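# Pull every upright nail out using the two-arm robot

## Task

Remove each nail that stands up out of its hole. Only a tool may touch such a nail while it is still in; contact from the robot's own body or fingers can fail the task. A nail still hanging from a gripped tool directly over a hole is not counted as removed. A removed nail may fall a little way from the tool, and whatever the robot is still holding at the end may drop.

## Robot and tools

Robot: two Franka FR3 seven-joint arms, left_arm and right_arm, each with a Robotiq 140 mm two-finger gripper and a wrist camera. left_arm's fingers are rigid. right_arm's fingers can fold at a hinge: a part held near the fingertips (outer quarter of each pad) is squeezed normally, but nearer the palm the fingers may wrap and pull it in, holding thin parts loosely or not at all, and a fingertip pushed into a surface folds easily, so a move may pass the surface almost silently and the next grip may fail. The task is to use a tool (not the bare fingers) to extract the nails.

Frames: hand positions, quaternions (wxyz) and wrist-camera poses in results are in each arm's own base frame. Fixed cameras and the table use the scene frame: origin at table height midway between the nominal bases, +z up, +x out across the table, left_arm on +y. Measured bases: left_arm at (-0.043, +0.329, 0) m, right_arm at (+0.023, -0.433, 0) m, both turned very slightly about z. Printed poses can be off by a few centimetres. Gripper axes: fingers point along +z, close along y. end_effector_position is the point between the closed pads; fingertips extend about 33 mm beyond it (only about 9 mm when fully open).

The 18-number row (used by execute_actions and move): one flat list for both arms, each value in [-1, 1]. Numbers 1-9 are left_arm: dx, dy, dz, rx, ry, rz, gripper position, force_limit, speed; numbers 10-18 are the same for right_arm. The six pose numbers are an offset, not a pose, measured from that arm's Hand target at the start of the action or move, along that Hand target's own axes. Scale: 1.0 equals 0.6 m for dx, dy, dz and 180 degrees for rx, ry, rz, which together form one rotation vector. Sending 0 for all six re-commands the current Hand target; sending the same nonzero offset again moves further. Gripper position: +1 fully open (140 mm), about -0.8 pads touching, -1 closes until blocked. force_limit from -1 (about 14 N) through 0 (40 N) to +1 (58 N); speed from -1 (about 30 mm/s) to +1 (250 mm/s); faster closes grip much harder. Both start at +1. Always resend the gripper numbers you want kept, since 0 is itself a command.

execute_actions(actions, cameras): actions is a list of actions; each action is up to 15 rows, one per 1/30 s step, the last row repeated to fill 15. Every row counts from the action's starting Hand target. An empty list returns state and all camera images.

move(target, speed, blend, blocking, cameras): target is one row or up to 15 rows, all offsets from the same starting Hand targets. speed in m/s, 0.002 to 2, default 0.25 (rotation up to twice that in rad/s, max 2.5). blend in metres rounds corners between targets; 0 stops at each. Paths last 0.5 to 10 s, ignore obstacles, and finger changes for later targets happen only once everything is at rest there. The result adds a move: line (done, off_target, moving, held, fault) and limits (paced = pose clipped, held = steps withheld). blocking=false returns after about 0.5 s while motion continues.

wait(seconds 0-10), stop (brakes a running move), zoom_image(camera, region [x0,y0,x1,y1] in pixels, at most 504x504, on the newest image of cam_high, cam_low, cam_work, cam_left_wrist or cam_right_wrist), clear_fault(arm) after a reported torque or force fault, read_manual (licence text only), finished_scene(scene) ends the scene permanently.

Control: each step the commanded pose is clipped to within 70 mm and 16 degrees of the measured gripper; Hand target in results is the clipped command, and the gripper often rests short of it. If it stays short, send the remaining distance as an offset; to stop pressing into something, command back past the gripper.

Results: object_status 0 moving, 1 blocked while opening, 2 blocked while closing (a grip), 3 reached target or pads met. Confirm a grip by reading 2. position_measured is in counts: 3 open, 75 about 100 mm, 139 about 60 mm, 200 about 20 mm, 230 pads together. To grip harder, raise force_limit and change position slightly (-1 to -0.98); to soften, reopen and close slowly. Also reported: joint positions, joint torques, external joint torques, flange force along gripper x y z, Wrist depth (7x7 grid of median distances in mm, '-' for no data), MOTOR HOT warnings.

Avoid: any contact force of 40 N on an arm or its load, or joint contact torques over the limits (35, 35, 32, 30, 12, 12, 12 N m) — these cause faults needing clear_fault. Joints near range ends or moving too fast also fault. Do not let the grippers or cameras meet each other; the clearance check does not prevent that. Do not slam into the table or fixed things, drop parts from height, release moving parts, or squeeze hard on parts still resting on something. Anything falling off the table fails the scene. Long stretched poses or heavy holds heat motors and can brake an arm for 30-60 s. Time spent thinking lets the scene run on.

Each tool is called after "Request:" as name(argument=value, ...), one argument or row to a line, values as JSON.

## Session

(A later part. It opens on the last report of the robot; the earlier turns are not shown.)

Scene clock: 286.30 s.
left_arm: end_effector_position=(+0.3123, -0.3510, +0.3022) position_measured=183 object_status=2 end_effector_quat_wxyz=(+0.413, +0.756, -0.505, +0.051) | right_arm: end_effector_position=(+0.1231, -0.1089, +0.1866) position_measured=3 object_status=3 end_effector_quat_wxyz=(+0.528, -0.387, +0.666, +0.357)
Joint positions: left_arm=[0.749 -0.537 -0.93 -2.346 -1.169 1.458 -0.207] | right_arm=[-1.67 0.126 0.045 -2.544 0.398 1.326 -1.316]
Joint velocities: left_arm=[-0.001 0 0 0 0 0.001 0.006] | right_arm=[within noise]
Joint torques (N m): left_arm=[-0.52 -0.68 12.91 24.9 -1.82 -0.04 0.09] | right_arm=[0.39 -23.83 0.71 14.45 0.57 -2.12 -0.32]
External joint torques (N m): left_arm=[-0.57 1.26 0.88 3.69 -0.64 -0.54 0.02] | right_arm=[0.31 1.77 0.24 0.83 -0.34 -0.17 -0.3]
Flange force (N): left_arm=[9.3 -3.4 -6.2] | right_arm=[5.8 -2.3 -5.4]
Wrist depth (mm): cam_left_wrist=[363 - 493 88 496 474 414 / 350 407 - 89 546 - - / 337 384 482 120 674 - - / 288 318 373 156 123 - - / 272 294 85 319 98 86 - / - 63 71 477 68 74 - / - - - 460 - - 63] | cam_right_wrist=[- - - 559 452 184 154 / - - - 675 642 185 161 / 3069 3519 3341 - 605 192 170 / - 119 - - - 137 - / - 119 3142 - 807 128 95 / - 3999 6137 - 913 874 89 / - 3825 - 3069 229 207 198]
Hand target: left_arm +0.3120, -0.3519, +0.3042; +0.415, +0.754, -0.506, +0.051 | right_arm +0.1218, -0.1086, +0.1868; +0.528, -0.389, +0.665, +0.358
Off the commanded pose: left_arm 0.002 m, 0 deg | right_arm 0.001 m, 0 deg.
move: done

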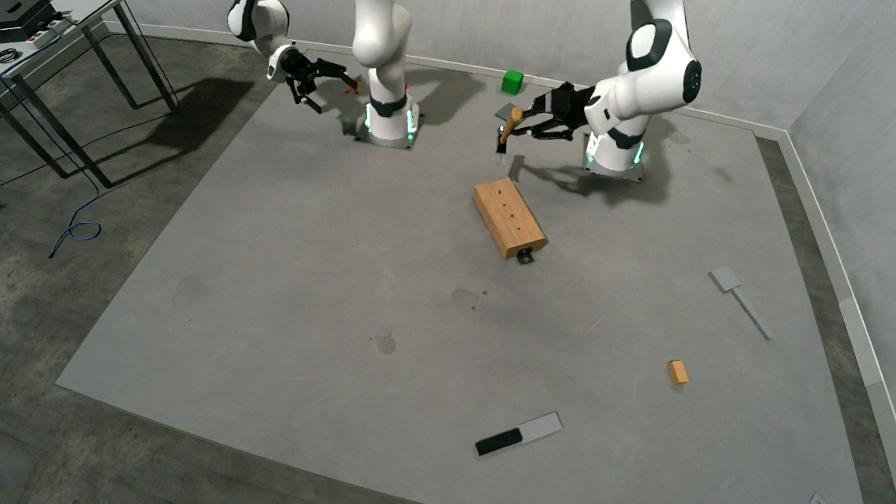

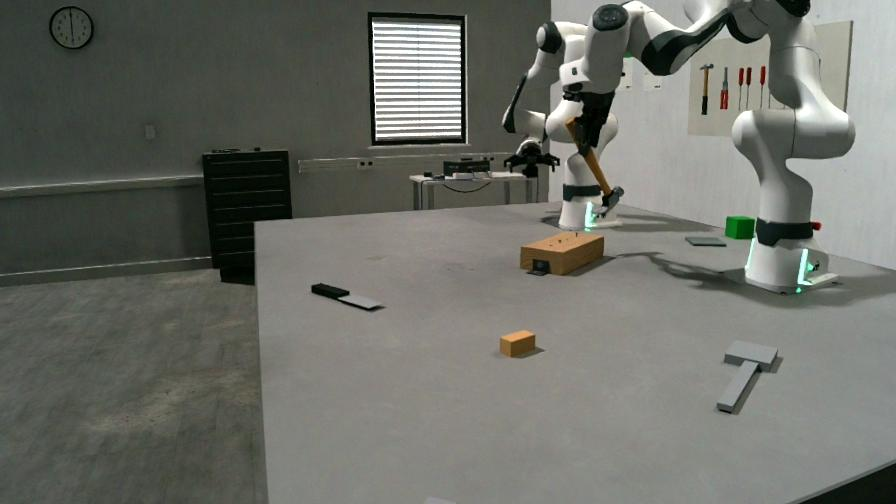

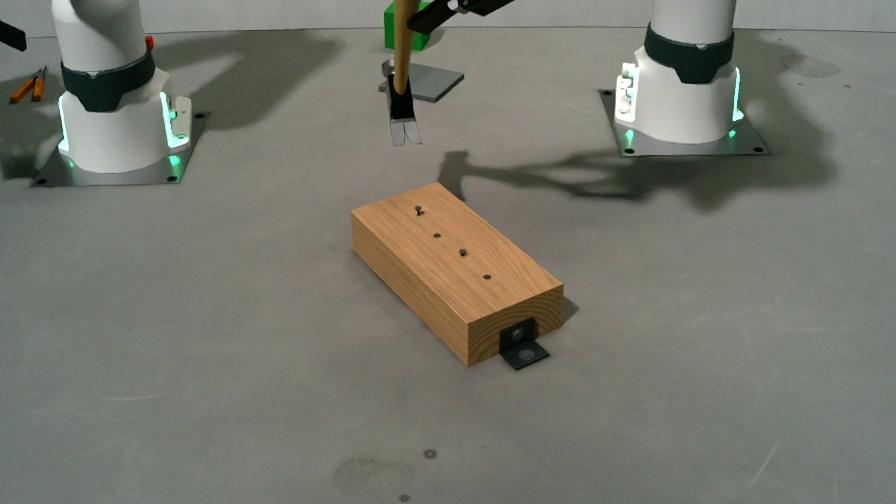

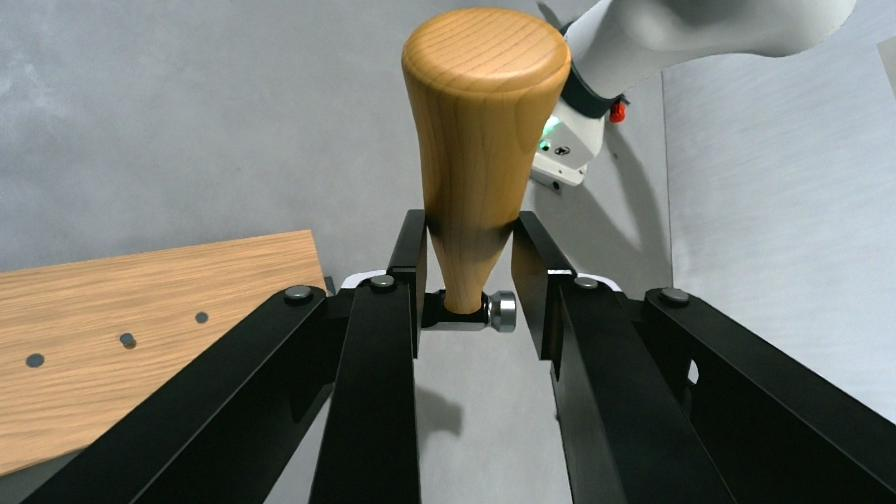

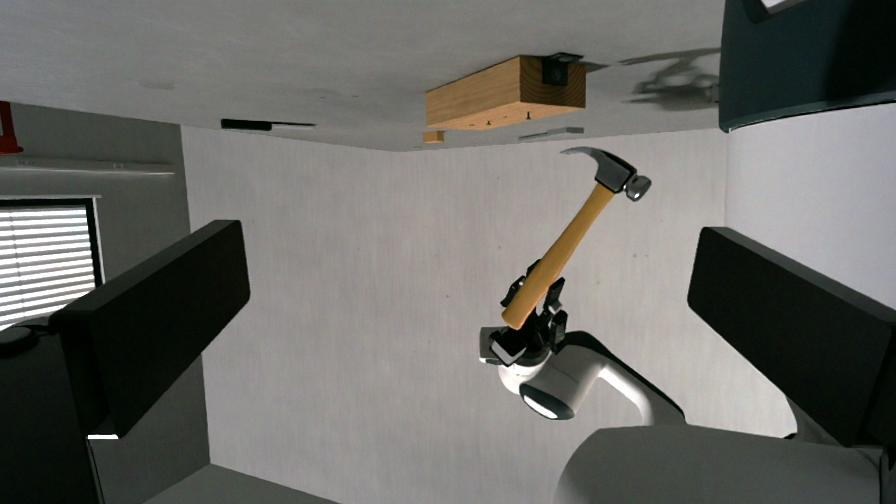

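Request:
move(
  target=[-0.0143,-0.1048,0.0223,0,0,0,-1,1,-1,0,0,0,0,0,0,1,1,1],
  speed=0.06,
  cameras=["cam_work","cam_low","cam_high"],
)

Request:
zoom_image(
  camera="cam_work",
  region=[380, 170, 450, 240],
)

Request:
zoom_image(
  camera="cam_low",
  region=[560, 205, 610, 255],
)

Request:
zoom_image(
  camera="cam_high",
  region=[470, 160, 520, 210],
)

Scene clock: 302.47 s.
left_arm: end_effector_position=(+0.3535, -0.3452, +0.2532) position_measured=183 object_status=2 end_effector_quat_wxyz=(+0.413, +0.756, -0.506, +0.051) | right_arm: end_effector_position=(+0.1231, -0.1089, +0.1866) position_measured=3 object_status=3 end_effector_quat_wxyz=(+0.528, -0.387, +0.666, +0.357)
Joint positions: left_arm=[0.915 -0.312 -1.143 -2.296 -1.093 1.646 -0.159] | right_arm=[-1.67 0.126 0.045 -2.544 0.398 1.326 -1.316]
Joint velocities: left_arm=[0.001 -0.001 -0.001 0 0 0.004 0.004] | right_arm=[within noise]
Joint torques (N m): left_arm=[0.45 -1.9 8.34 25.31 -1.56 -0.22 -0.01] | right_arm=[0.38 -23.85 0.67 14.43 0.56 -2.14 -0.32]
External joint torques (N m): left_arm=[0.42 1.38 0.09 3.72 -0.65 -0.66 -0.09] | right_arm=[0.36 1.76 0.26 0.79 -0.34 -0.19 -0.3]
Flange force (N): left_arm=[10.9 -9.4 -5.1] | right_arm=[5.7 -2.3 -5.2]
Wrist depth (mm): cam_left_wrist=[317 364 412 88 528 481 438 / 306 353 396 90 568 - - / - 343 404 120 661 897 - / 280 292 322 157 151 798 - / 234 251 85 319 98 85 - / - 63 71 417 68 74 - / - - - - - - 63] | cam_right_wrist=[518 - - - - 185 164 / 733 - - 741 637 193 160 / 3105 3142 - - 569 194 160 / 3105 119 3218 3033 - 137 158 / - 120 3566 865 949 128 99 / - 3881 3825 - 2749 2513 89 / - - - 3258 226 208 198]
Hand target: left_arm +0.3539, -0.3458, +0.2551; +0.415, +0.754, -0.506, +0.051 | right_arm +0.1218, -0.1086, +0.1868; +0.528, -0.389, +0.665, +0.358
Off the commanded pose: left_arm 0.002 m, 0 deg | right_arm 0.001 m, 0 deg.
move: done
Images, in order (width x height): cam_high 896x504, cam_low 896x504, cam_work 896x504.

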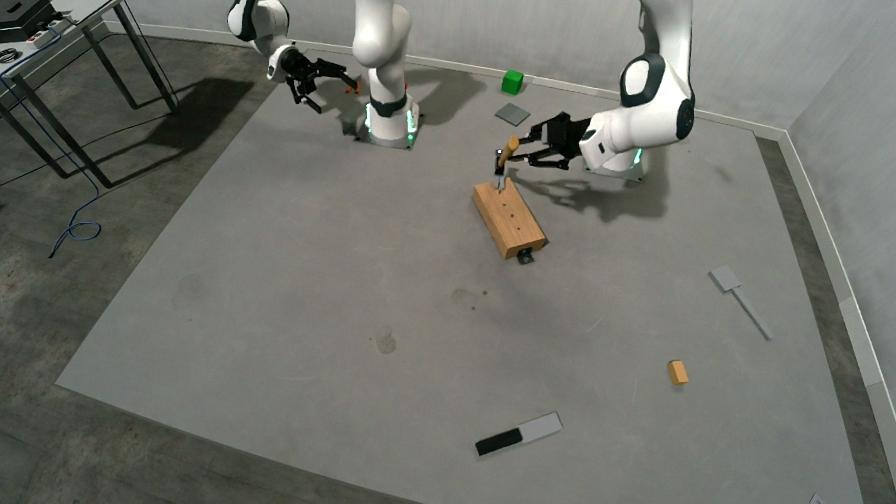

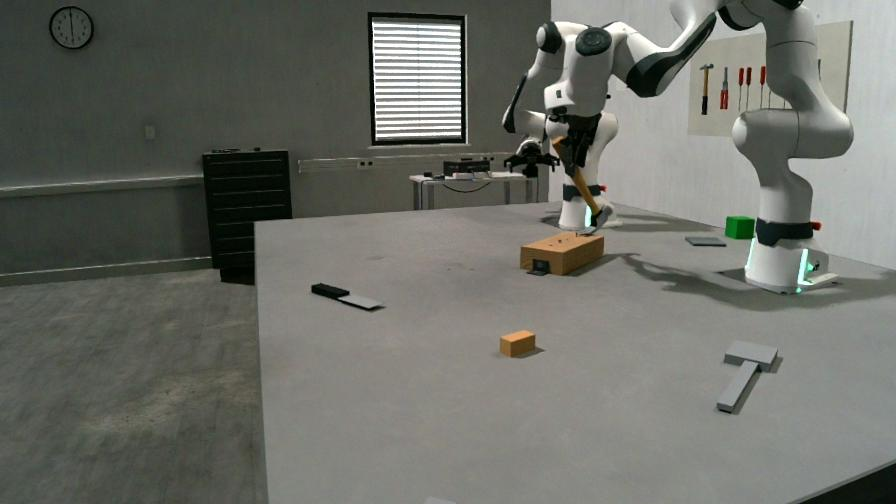

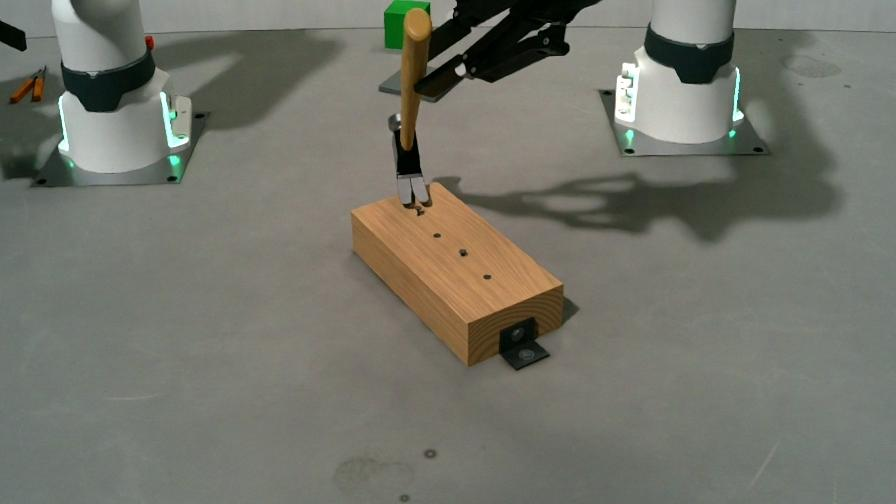

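Scaled by 7.200.

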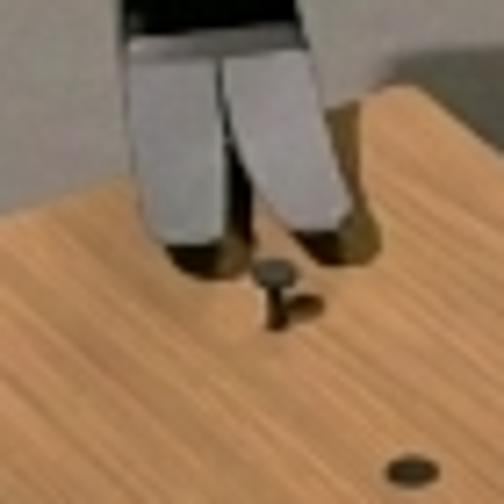

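Scaled by 10.080.

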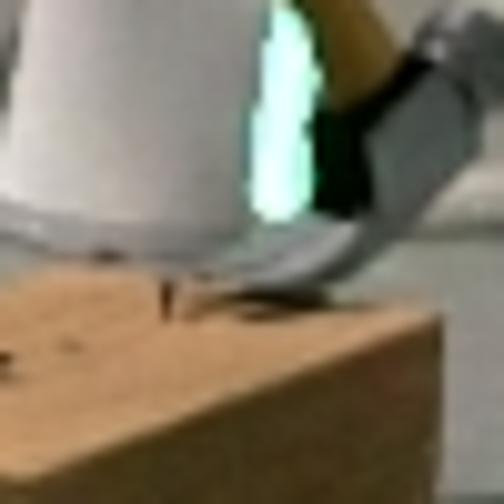

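Scaled by 10.080.

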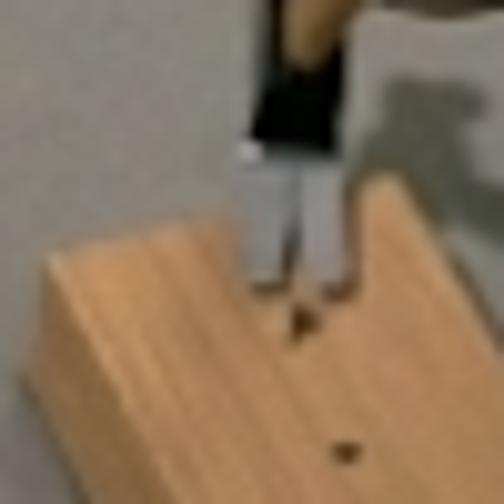

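Request:
move(
  target=[-0.005,-0.0057,0.0065,0,0,0,-1,1,-1,0,0,0,0,0,0,1,1,1],
  speed=0.03,
  cameras=["cam_work","cam_low"],
)

Request:
zoom_image(
  camera="cam_work",
  region=[380, 170, 450, 240],
)

Request:
zoom_image(
  camera="cam_low",
  region=[560, 215, 600, 255],
)

Scene clock: 311.93 s.
left_arm: end_effector_position=(+0.3537, -0.3456, +0.2485) position_measured=183 object_status=2 end_effector_quat_wxyz=(+0.414, +0.755, -0.506, +0.051) | right_arm: end_effector_position=(+0.1231, -0.1089, +0.1866) position_measured=3 object_status=3 end_effector_quat_wxyz=(+0.528, -0.387, +0.666, +0.357)
Joint positions: left_arm=[0.923 -0.299 -1.157 -2.3 -1.091 1.661 -0.153] | right_arm=[-1.67 0.126 0.045 -2.544 0.398 1.326 -1.316]
Joint torques (N m): left_arm=[0.11 -2.26 7.52 23.88 -1.37 0.25 0.03] | right_arm=[0.46 -23.81 0.73 14.44 0.57 -2.12 -0.35]
External joint torques (N m): left_arm=[0.01 1 -0.5 2.33 -0.49 -0.18 -0.04] | right_arm=[0.48 1.76 0.36 0.82 -0.33 -0.18 -0.33]
Flange force (N): left_arm=[8.1 -8.8 -1.4] | right_arm=[5.8 -2.6 -5.2]
Wrist depth (mm): cam_left_wrist=[314 360 422 88 523 481 436 / 304 328 408 90 567 - - / 292 329 396 120 667 - - / 276 286 319 160 152 1909 - / 230 247 85 319 98 85 - / - 63 71 407 68 74 - / - - - 400 - - 63] | cam_right_wrist=[594 481 499 - - - 145 / 735 - - 739 621 203 156 / 3881 3825 - 3258 2666 194 163 / 2693 119 3258 2562 - 137 152 / - 120 3519 926 920 128 99 / - 104 - - 862 - 89 / - 5278 3473 - 224 208 198]
Hand target: left_arm +0.3539, -0.3458, +0.2491; +0.415, +0.754, -0.506, +0.051 | right_arm +0.1218, -0.1086, +0.1868; +0.528, -0.389, +0.665, +0.358
Off the commanded pose: left_arm 0.001 m, 0 deg | right_arm 0.001 m, 0 deg.
move: done
Images, in order (width x height): cam_low 896x504, cam_work 896x504.

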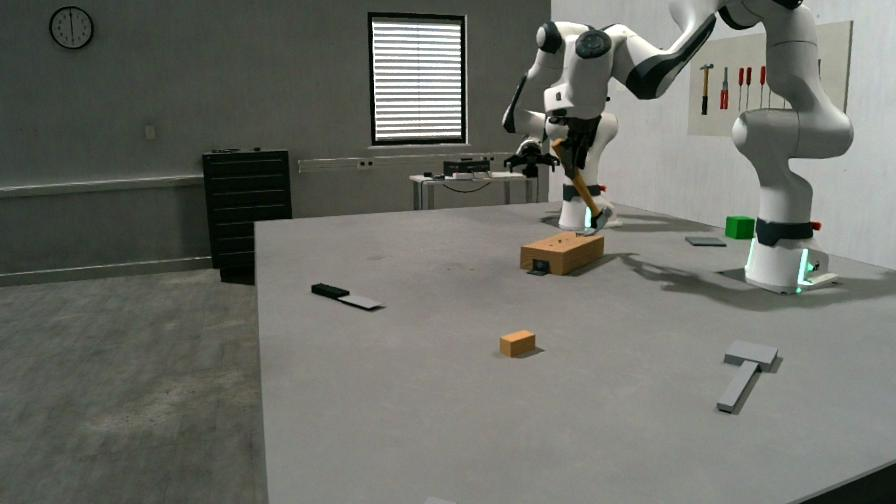

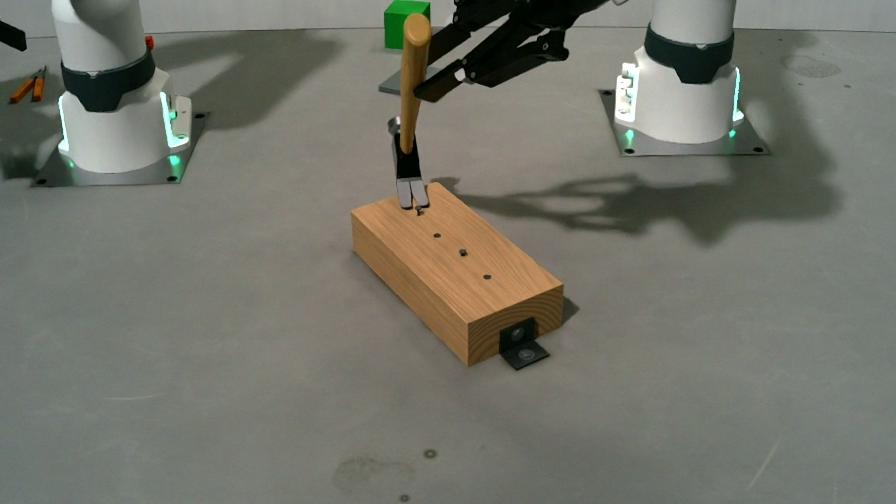

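Scaled by 7.200.

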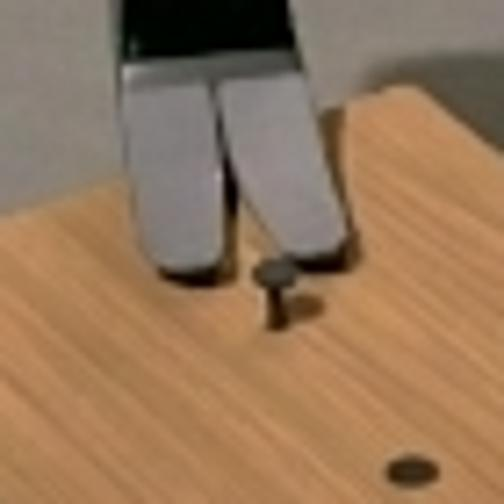

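Scaled by 12.600.

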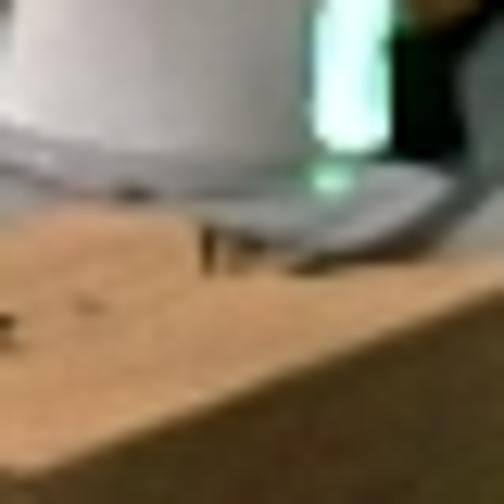

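Request:
move(
  target=[0.006,-0.0467,-0.0082,-0.0352,0,-0.027,-1,1,-1,0,0,0,0,0,0,1,1,1],
  speed=0.03,
  cameras=["cam_work","cam_low","cam_right_wrist"],
)

Request:
zoom_image(
  camera="cam_work",
  region=[380, 170, 450, 240],
)

Request:
zoom_image(
  camera="cam_low",
  region=[560, 215, 600, 255],
)

Request:
zoom_image(
  camera="cam_right_wrist",
  region=[480, 90, 640, 180],
)

Scene clock: 327.53 s.
left_arm: end_effector_position=(+0.3810, -0.3416, +0.2398) position_measured=183 object_status=2 end_effector_quat_wxyz=(+0.460, +0.750, -0.476, +0.009) | right_arm: end_effector_position=(+0.1231, -0.1089, +0.1866) position_measured=3 object_status=3 end_effector_quat_wxyz=(+0.528, -0.387, +0.666, +0.357)
Joint positions: left_arm=[0.962 0.189 -1.26 -2.19 -0.78 1.859 -0.369] | right_arm=[-1.67 0.126 0.045 -2.544 0.398 1.326 -1.316]
Joint velocities: left_arm=[0.001 0.001 0 0 0.001 0.001 -0.007] | right_arm=[within noise]
Joint torques (N m): left_arm=[-1.11 -13 -4.96 22.1 0.1 0.57 -0.19] | right_arm=[0.38 -23.85 0.69 14.45 0.55 -2.14 -0.32]
External joint torques (N m): left_arm=[-1.25 0.13 0.35 0.55 0.91 0.27 -0.27] | right_arm=[0.3 1.81 0.22 0.82 -0.36 -0.19 -0.3]
Flange force (N): left_arm=[8.5 -13.3 0.9] | right_arm=[5.9 -2.2 -5.4]
Wrist depth (mm): cam_left_wrist=[287 340 412 88 552 505 453 / 278 328 392 94 585 - 2112 / 265 319 377 121 661 - 1894 / 252 270 311 160 122 - 1755 / 212 232 85 287 98 85 - / - 63 71 428 68 74 - / - - - 414 - - 63] | cam_right_wrist=[493 - - 552 589 185 153 / 763 - - 729 636 185 162 / 3519 - 3383 2693 672 - 160 / 2965 119 - 802 2466 137 157 / - 119 - 913 1060 128 99 / - 3427 3299 - 949 967 89 / - - 3473 - 228 208 199]
Hand target: left_arm +0.3799, -0.3410, +0.2380; +0.458, +0.751, -0.475, +0.006 | right_arm +0.1218, -0.1086, +0.1868; +0.528, -0.389, +0.665, +0.358
Off the commanded pose: left_arm 0.002 m, 0 deg | right_arm 0.001 m, 0 deg.
move: done
Images, in order (width x height): cam_low 896x504, cam_work 896x504, cam_right_wrist 896x504.

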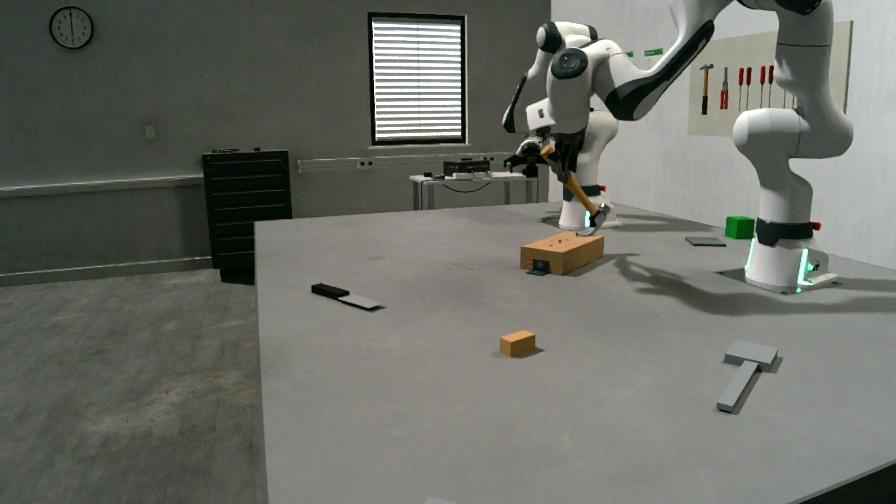

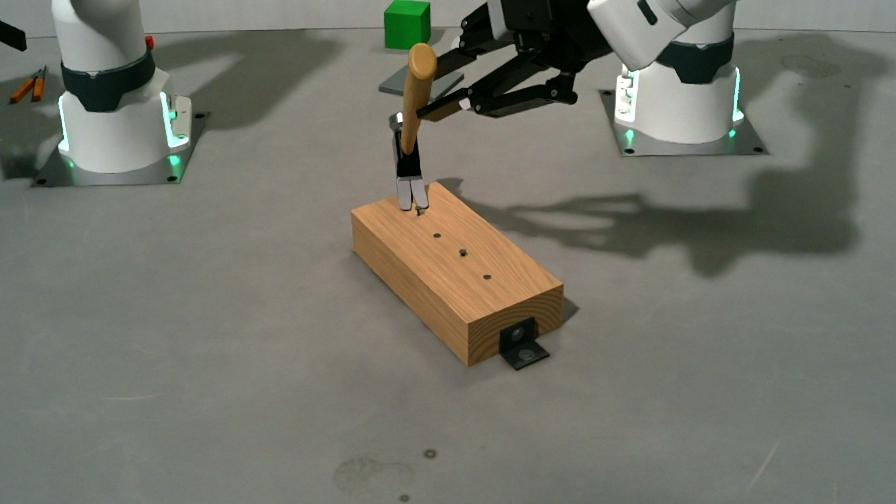

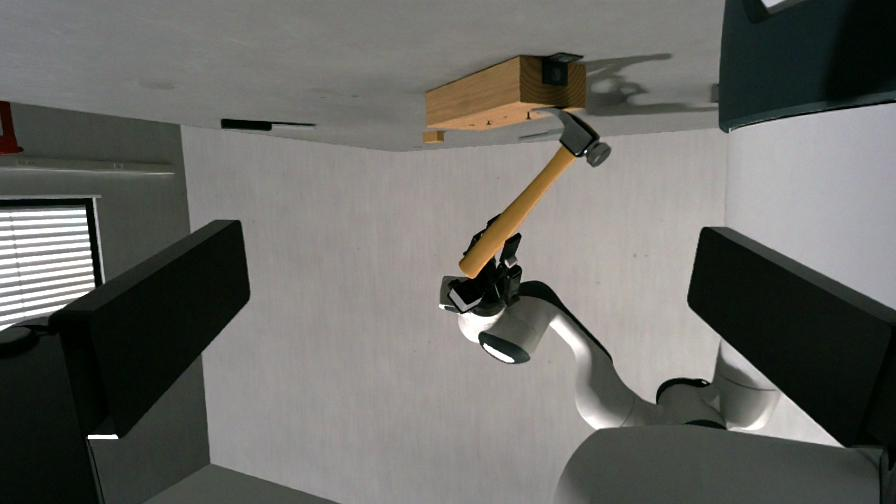

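Scaled by 7.200.

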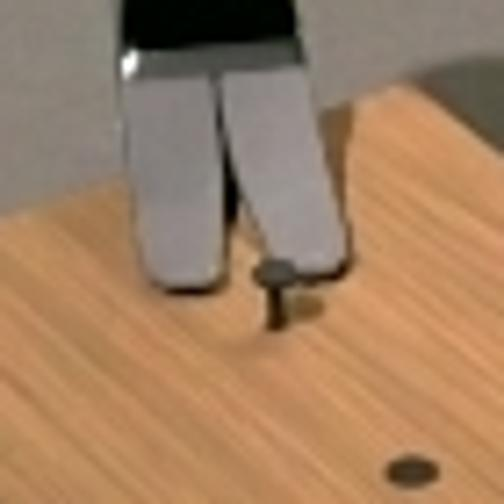

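Scaled by 12.600.

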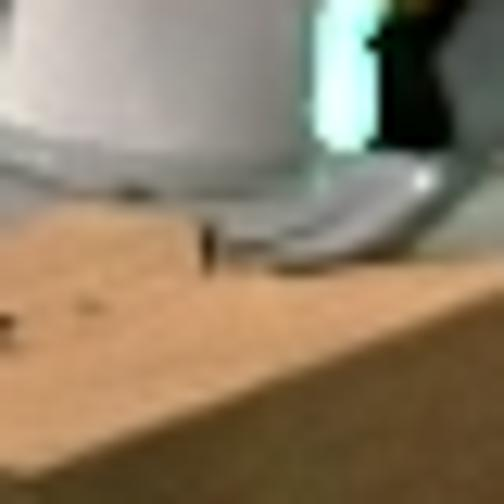

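Scaled by 3.150.

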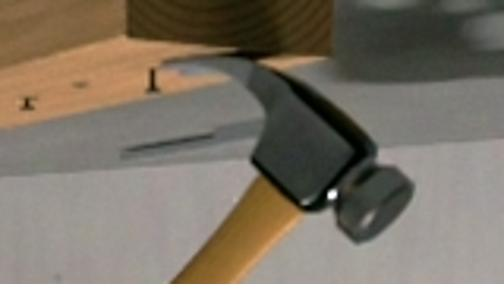

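Request:
move(
  target=[-0.0023,0.0007,-0.0038,0,0,0,-1,1,-1,0,0,0,0,0,0,1,1,1],
  speed=0.02,
  cameras=["cam_work","cam_low","cam_right_wrist"],
)

Request:
zoom_image(
  camera="cam_work",
  region=[390, 180, 440, 230],
)

Scene clock: 343.47 s.
left_arm: end_effector_position=(+0.3808, -0.3400, +0.2397) position_measured=183 object_status=2 end_effector_quat_wxyz=(+0.460, +0.751, -0.475, +0.008) | right_arm: end_effector_position=(+0.1231, -0.1089, +0.1866) position_measured=3 object_status=3 end_effector_quat_wxyz=(+0.528, -0.387, +0.666, +0.357)
Joint positions: left_arm=[0.965 0.186 -1.258 -2.19 -0.78 1.855 -0.371] | right_arm=[-1.67 0.126 0.045 -2.544 0.398 1.326 -1.316]
Joint velocities: left_arm=[0.002 -0.001 0 0 -0.001 -0.003 0] | right_arm=[within noise]
Joint torques (N m): left_arm=[-0.09 -13.7 -4.89 22.74 -0.62 -0.07 -0.04] | right_arm=[0.37 -23.83 0.68 14.45 0.57 -2.11 -0.33]
External joint torques (N m): left_arm=[-0.17 -0.65 0.38 1.16 0.21 -0.36 -0.12] | right_arm=[0.34 1.82 0.26 0.84 -0.34 -0.16 -0.3]
Flange force (N): left_arm=[1.9 0.8 -3.0] | right_arm=[6.0 -2.4 -5.4]
Wrist depth (mm): cam_left_wrist=[283 344 411 88 536 508 456 / 273 331 396 90 579 - 2150 / 270 326 393 120 652 - 1836 / 249 259 308 160 123 - 1624 / 213 231 85 297 98 85 - / - 63 71 423 68 74 68 / - - - 417 - - 63] | cam_right_wrist=[- - 492 509 515 184 154 / - 788 913 739 622 - 158 / 3142 - 3033 - 637 2513 152 / 3180 119 - 2900 - 137 151 / - 120 - 943 936 128 99 / - 106 3473 2965 933 981 89 / - 3566 3615 - 225 207 198]
Hand target: left_arm +0.3798, -0.3385, +0.2390; +0.458, +0.751, -0.475, +0.006 | right_arm +0.1218, -0.1086, +0.1868; +0.528, -0.389, +0.665, +0.358
Off the commanded pose: left_arm 0.002 m, 0 deg | right_arm 0.001 m, 0 deg.
move: done
Images, in order (width x height): cam_low 896x504, cam_work 896x504, cam_right_wrist 896x504.

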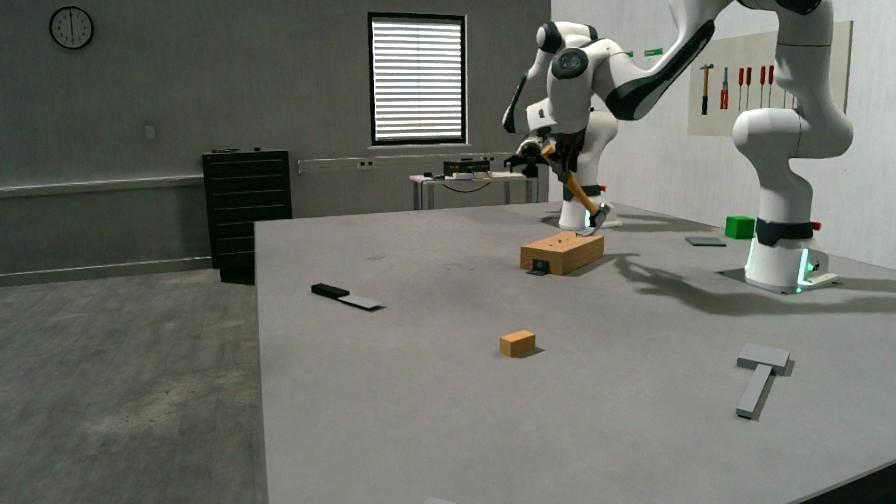

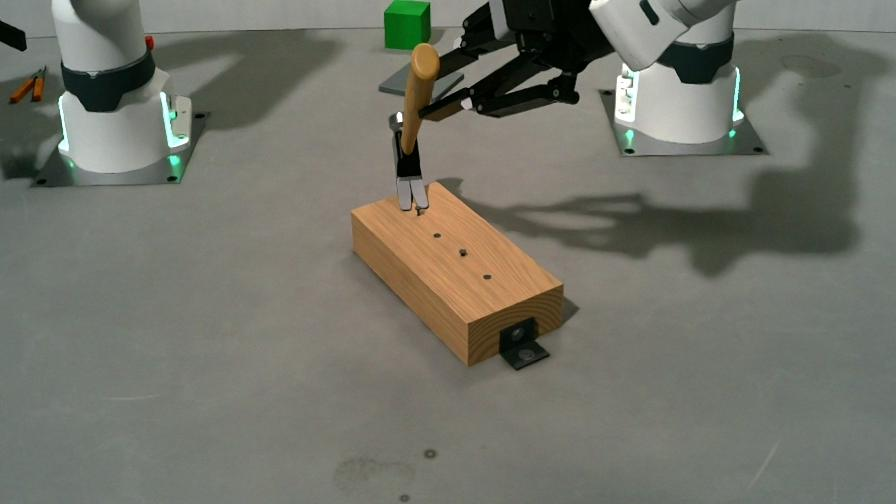

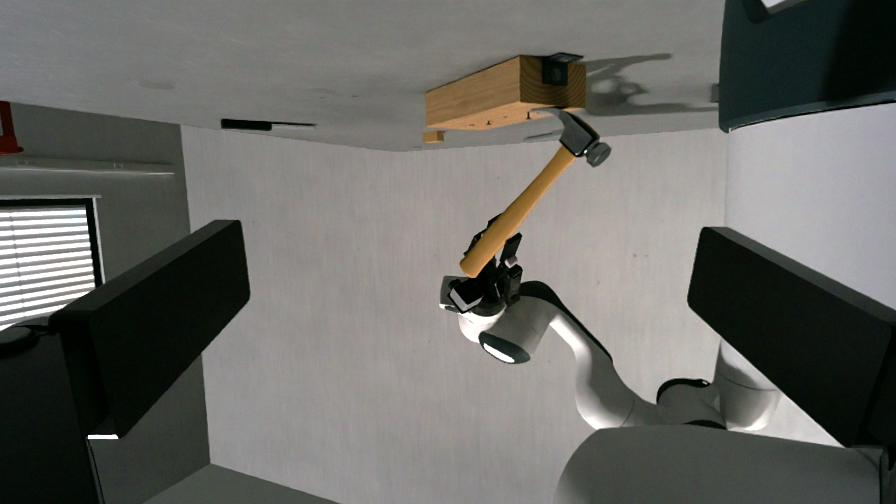

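Scaled by 10.080.

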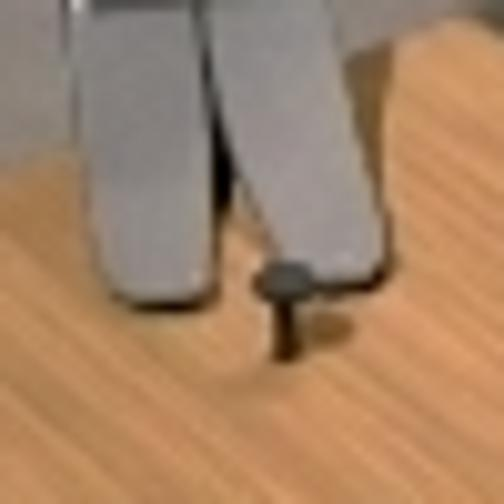

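Request:
move(
  target=[0.003,0.0045,-0.0039,0,0,0,-1,1,-1,0,0,0,0,0,0,1,1,1],
  speed=0.02,
  cameras=["cam_work"],
)

Request:
zoom_image(
  camera="cam_work",
  region=[390, 180, 440, 230],
)

Scene clock: 349.10 s.
left_arm: end_effector_position=(+0.3805, -0.3376, +0.2405) position_measured=183 object_status=2 end_effector_quat_wxyz=(+0.456, +0.752, -0.476, +0.006) | right_arm: end_effector_position=(+0.1231, -0.1089, +0.1866) position_measured=3 object_status=3 end_effector_quat_wxyz=(+0.528, -0.387, +0.666, +0.357)
Joint positions: left_arm=[0.974 0.173 -1.264 -2.189 -0.78 1.846 -0.371] | right_arm=[-1.67 0.126 0.045 -2.544 0.398 1.326 -1.316]
Joint velocities: left_arm=[0.004 -0.001 -0.001 -0.001 -0.001 0 0] | right_arm=[within noise]
Joint torques (N m): left_arm=[0.75 -12.85 -4.96 24.79 -1.85 -0.81 0.01] | right_arm=[0.41 -23.82 0.69 14.37 0.56 -2.14 -0.37]
External joint torques (N m): left_arm=[0.78 -0.19 0.06 3.14 -1.01 -1.11 -0.07] | right_arm=[0.44 1.78 0.32 0.78 -0.34 -0.19 -0.35]
Flange force (N): left_arm=[0.0 0.0 0.0] | right_arm=[5.8 -2.4 -5.1]
Wrist depth (mm): cam_left_wrist=[288 338 407 89 536 507 455 / 287 325 383 89 575 - 2131 / 269 318 391 119 649 - 1729 / 228 264 308 161 122 - 1693 / 214 232 85 321 98 91 - / - 63 71 428 68 74 - / - - - - - - 63] | cam_right_wrist=[490 - 552 505 - - 153 / 741 - 871 695 622 183 158 / 3258 3665 3473 2838 672 193 160 / 3258 119 3105 2932 2587 137 155 / - 119 3383 988 1003 128 95 / - 105 - 3105 977 939 89 / - - - 2721 228 208 197]
Hand target: left_arm +0.3798, -0.3385, +0.2430; +0.458, +0.751, -0.475, +0.006 | right_arm +0.1218, -0.1086, +0.1868; +0.528, -0.389, +0.665, +0.358
Off the commanded pose: left_arm 0.003 m, 0 deg | right_arm 0.001 m, 0 deg.
move: done
Images, in order (width x height): cam_work 896x504.

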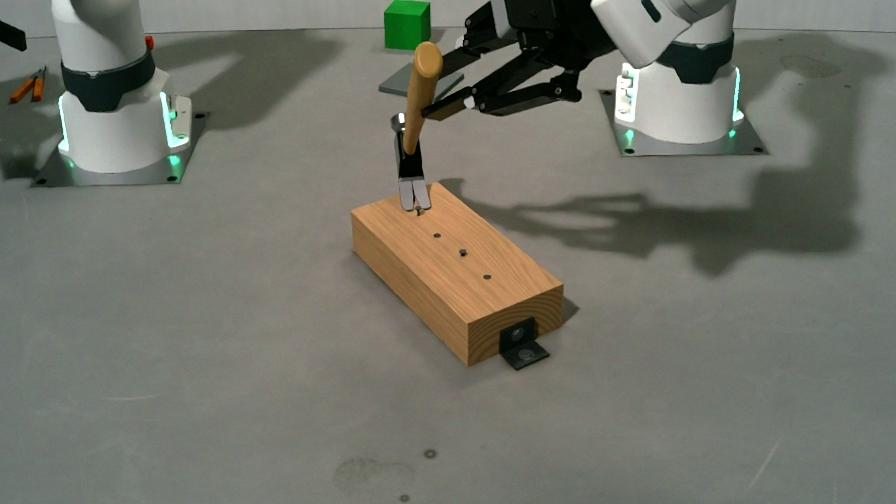

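Scaled by 10.080.

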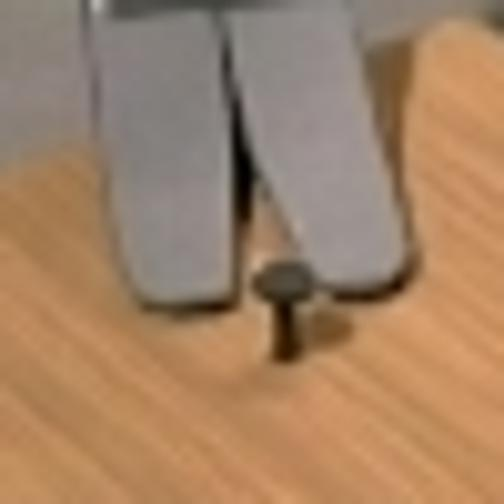

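Request:
move(
  target=[0.0088,-0.0131,-0.0088,0,0,0,-1,1,-1,0,0,0,0,0,0,1,1,1],
  speed=0.02,
  cameras=["cam_work","cam_right_wrist","cam_low"],
)

Request:
zoom_image(
  camera="cam_work",
  region=[390, 180, 440, 230],
)

Request:
zoom_image(
  camera="cam_right_wrist",
  region=[500, 95, 580, 140],
)

Scene clock: 356.47 s.
left_arm: end_effector_position=(+0.3911, -0.3365, +0.2413) position_measured=183 object_status=2 end_effector_quat_wxyz=(+0.456, +0.750, -0.479, +0.008) | right_arm: end_effector_position=(+0.1231, -0.1089, +0.1866) position_measured=3 object_status=3 end_effector_quat_wxyz=(+0.528, -0.387, +0.666, +0.357)
Joint positions: left_arm=[0.933 0.222 -1.227 -2.158 -0.739 1.86 -0.39] | right_arm=[-1.67 0.126 0.045 -2.544 0.398 1.326 -1.316]
Joint velocities: left_arm=[0 0 0 0.001 -0.001 0.001 -0.005] | right_arm=[within noise]
Joint torques (N m): left_arm=[-0.64 -13.92 -6.32 24.82 -1.54 -0.25 -0.42] | right_arm=[0.38 -23.78 0.69 14.38 0.55 -2.11 -0.32]
External joint torques (N m): left_arm=[-0.64 1.08 0.03 3.36 -0.73 -0.59 -0.5] | right_arm=[0.31 1.85 0.23 0.75 -0.36 -0.16 -0.3]
Flange force (N): left_arm=[12.3 -9.1 -4.9] | right_arm=[6.0 -2.2 -5.2]
Wrist depth (mm): cam_left_wrist=[288 333 401 88 547 510 460 / 273 323 390 90 582 - 2075 / 269 318 389 120 676 - 2094 / 253 274 311 156 153 - 2094 / 214 233 85 318 98 86 - / - 63 71 430 68 74 - / - - - - - - 63] | cam_right_wrist=[537 - - - 530 450 154 / - - 1047 761 639 187 159 / 3383 4060 4630 - - 191 160 / 3142 119 3939 807 - 137 161 / - 119 3615 929 992 128 95 / - 3473 - - 1023 992 89 / - - - - 225 208 198]
Hand target: left_arm +0.3906, -0.3376, +0.2430; +0.458, +0.751, -0.475, +0.006 | right_arm +0.1218, -0.1086, +0.1868; +0.528, -0.389, +0.665, +0.358
Off the commanded pose: left_arm 0.002 m, 1 deg | right_arm 0.001 m, 0 deg.
move: done
Images, in order (width x height): cam_low 896x504, cam_work 896x504, cam_right_wrist 896x504.

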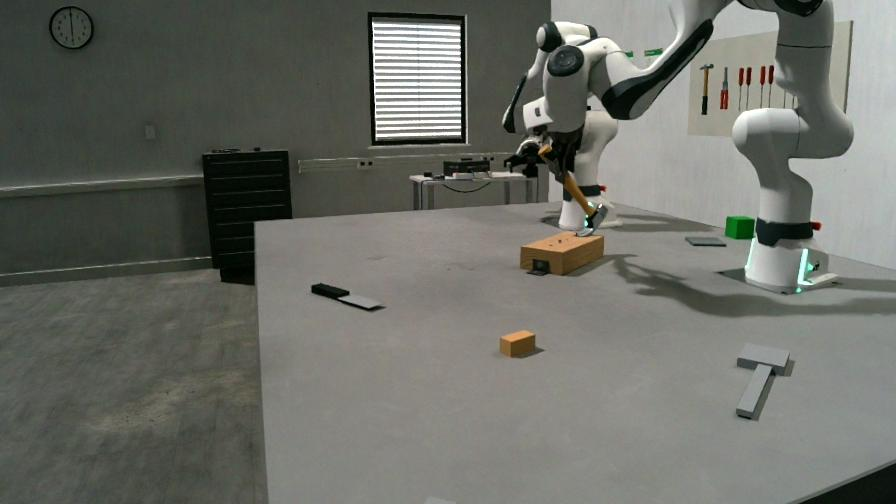

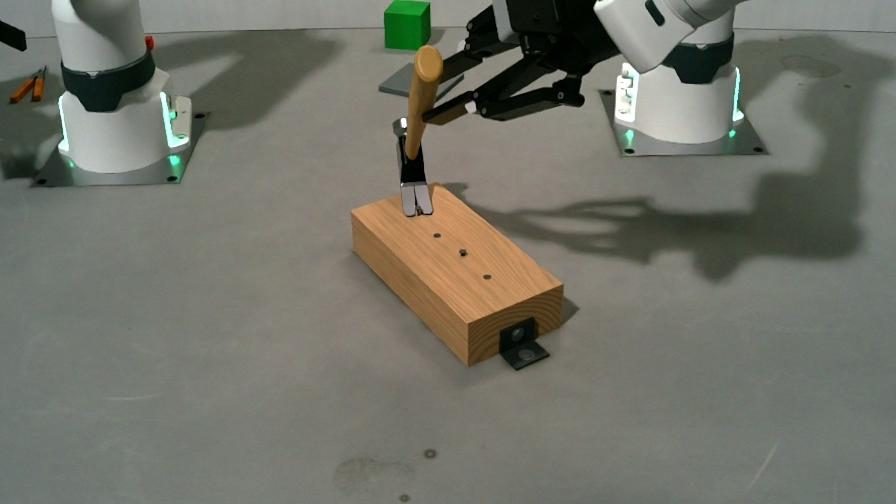

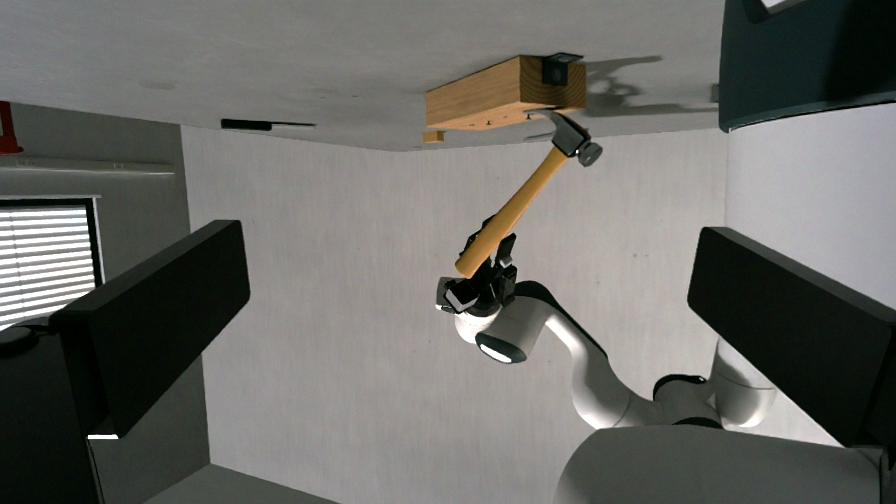

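Scaled by 10.080.

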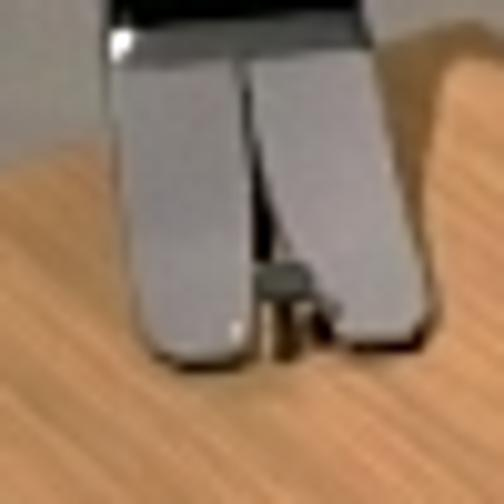

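Scaled by 6.300.

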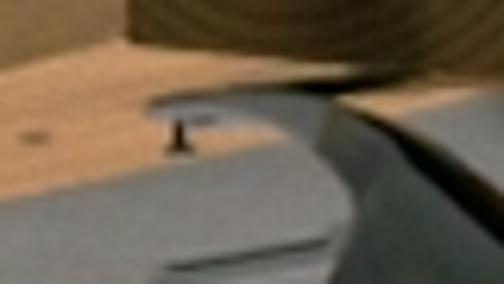

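Request:
move(
  target=[0.0066,-0.0098,-0.0066,0,0,0,-1,1,-1,0,0,0,0,0,0,1,1,1],
  speed=0.02,
  cameras=["cam_work","cam_right_wrist","cam_low"],
)

Request:
zoom_image(
  camera="cam_work",
  region=[390, 180, 440, 230],
)

Request:
zoom_image(
  camera="cam_right_wrist",
  region=[500, 95, 580, 140],
)

Scene clock: 362.67 s.
left_arm: end_effector_position=(+0.3991, -0.3360, +0.2415) position_measured=183 object_status=2 end_effector_quat_wxyz=(+0.456, +0.750, -0.479, +0.008) | right_arm: end_effector_position=(+0.1231, -0.1089, +0.1866) position_measured=3 object_status=3 end_effector_quat_wxyz=(+0.528, -0.387, +0.666, +0.357)
Joint positions: left_arm=[0.898 0.256 -1.196 -2.133 -0.712 1.868 -0.408] | right_arm=[-1.67 0.126 0.045 -2.544 0.398 1.326 -1.316]
Joint velocities: left_arm=[-0.001 0.001 0.002 -0.001 0.002 0 -0.006] | right_arm=[within noise]
Joint torques (N m): left_arm=[-0.32 -16.02 -7.61 24.88 -1.41 -0.22 -0.3] | right_arm=[0.45 -23.83 0.7 14.43 0.56 -2.13 -0.35]
External joint torques (N m): left_arm=[-0.39 0.89 -0.38 3.39 -0.6 -0.6 -0.39] | right_arm=[0.35 1.71 0.21 0.9 -0.35 -0.17 -0.33]
Flange force (N): left_arm=[10.9 -6.6 -5.4] | right_arm=[5.7 -2.2 -5.5]
Wrist depth (mm): cam_left_wrist=[287 338 390 89 551 517 461 / 278 314 394 89 585 510 1865 / 270 321 359 120 652 - 1909 / 258 285 320 156 122 - - / 214 233 85 319 98 85 - / - 63 71 433 68 74 1602 / - - - 417 - - 63] | cam_right_wrist=[- - - 472 - - 150 / - - - 725 636 - - / 2965 - - 2999 2999 2378 161 / 3105 119 - 810 2838 146 158 / - 119 4887 933 1019 128 99 / - 3473 3825 - 974 967 89 / - - 3615 - 225 207 198]
Hand target: left_arm +0.3987, -0.3369, +0.2430; +0.458, +0.751, -0.475, +0.006 | right_arm +0.1218, -0.1086, +0.1868; +0.528, -0.389, +0.665, +0.358
Off the commanded pose: left_arm 0.002 m, 1 deg | right_arm 0.001 m, 0 deg.
move: done
Images, in order (width x height): cam_low 896x504, cam_work 896x504, cam_right_wrist 896x504.

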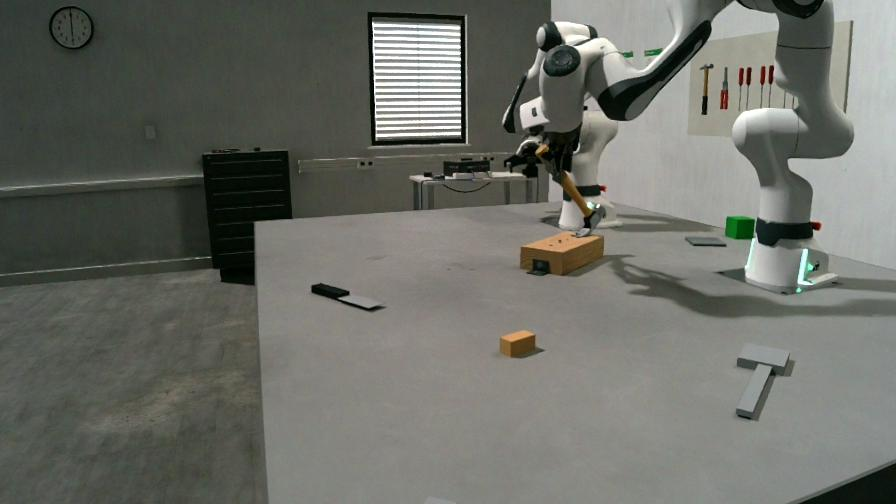

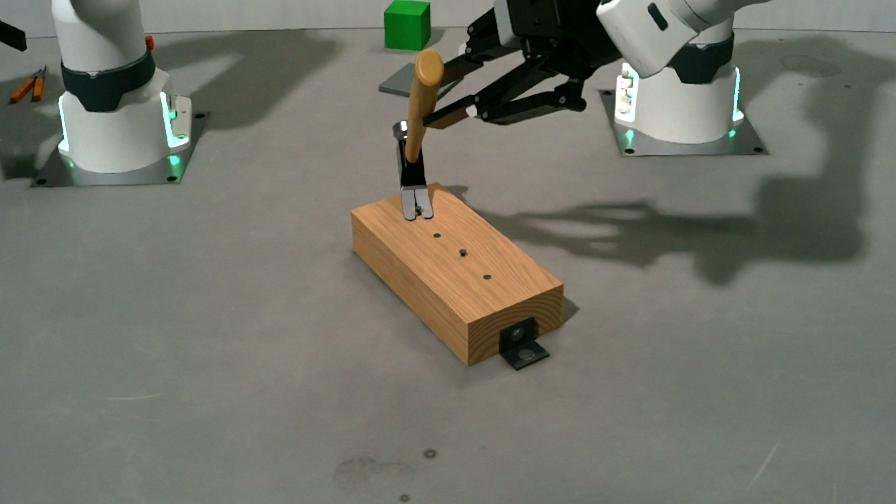

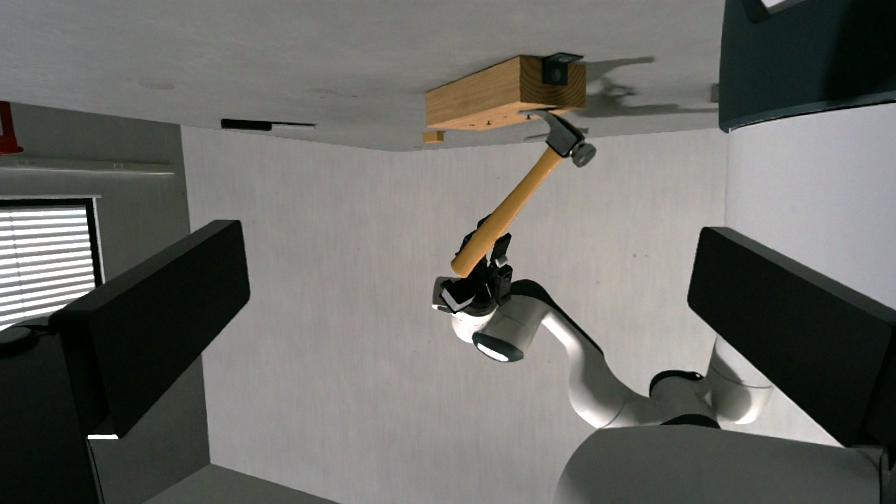

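Scaled by 10.080.

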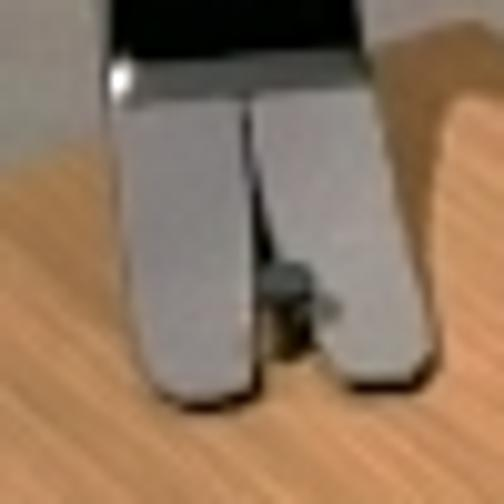

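Scaled by 6.300.

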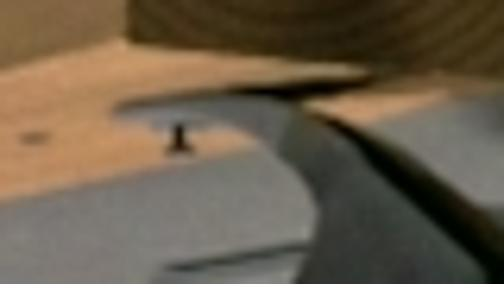

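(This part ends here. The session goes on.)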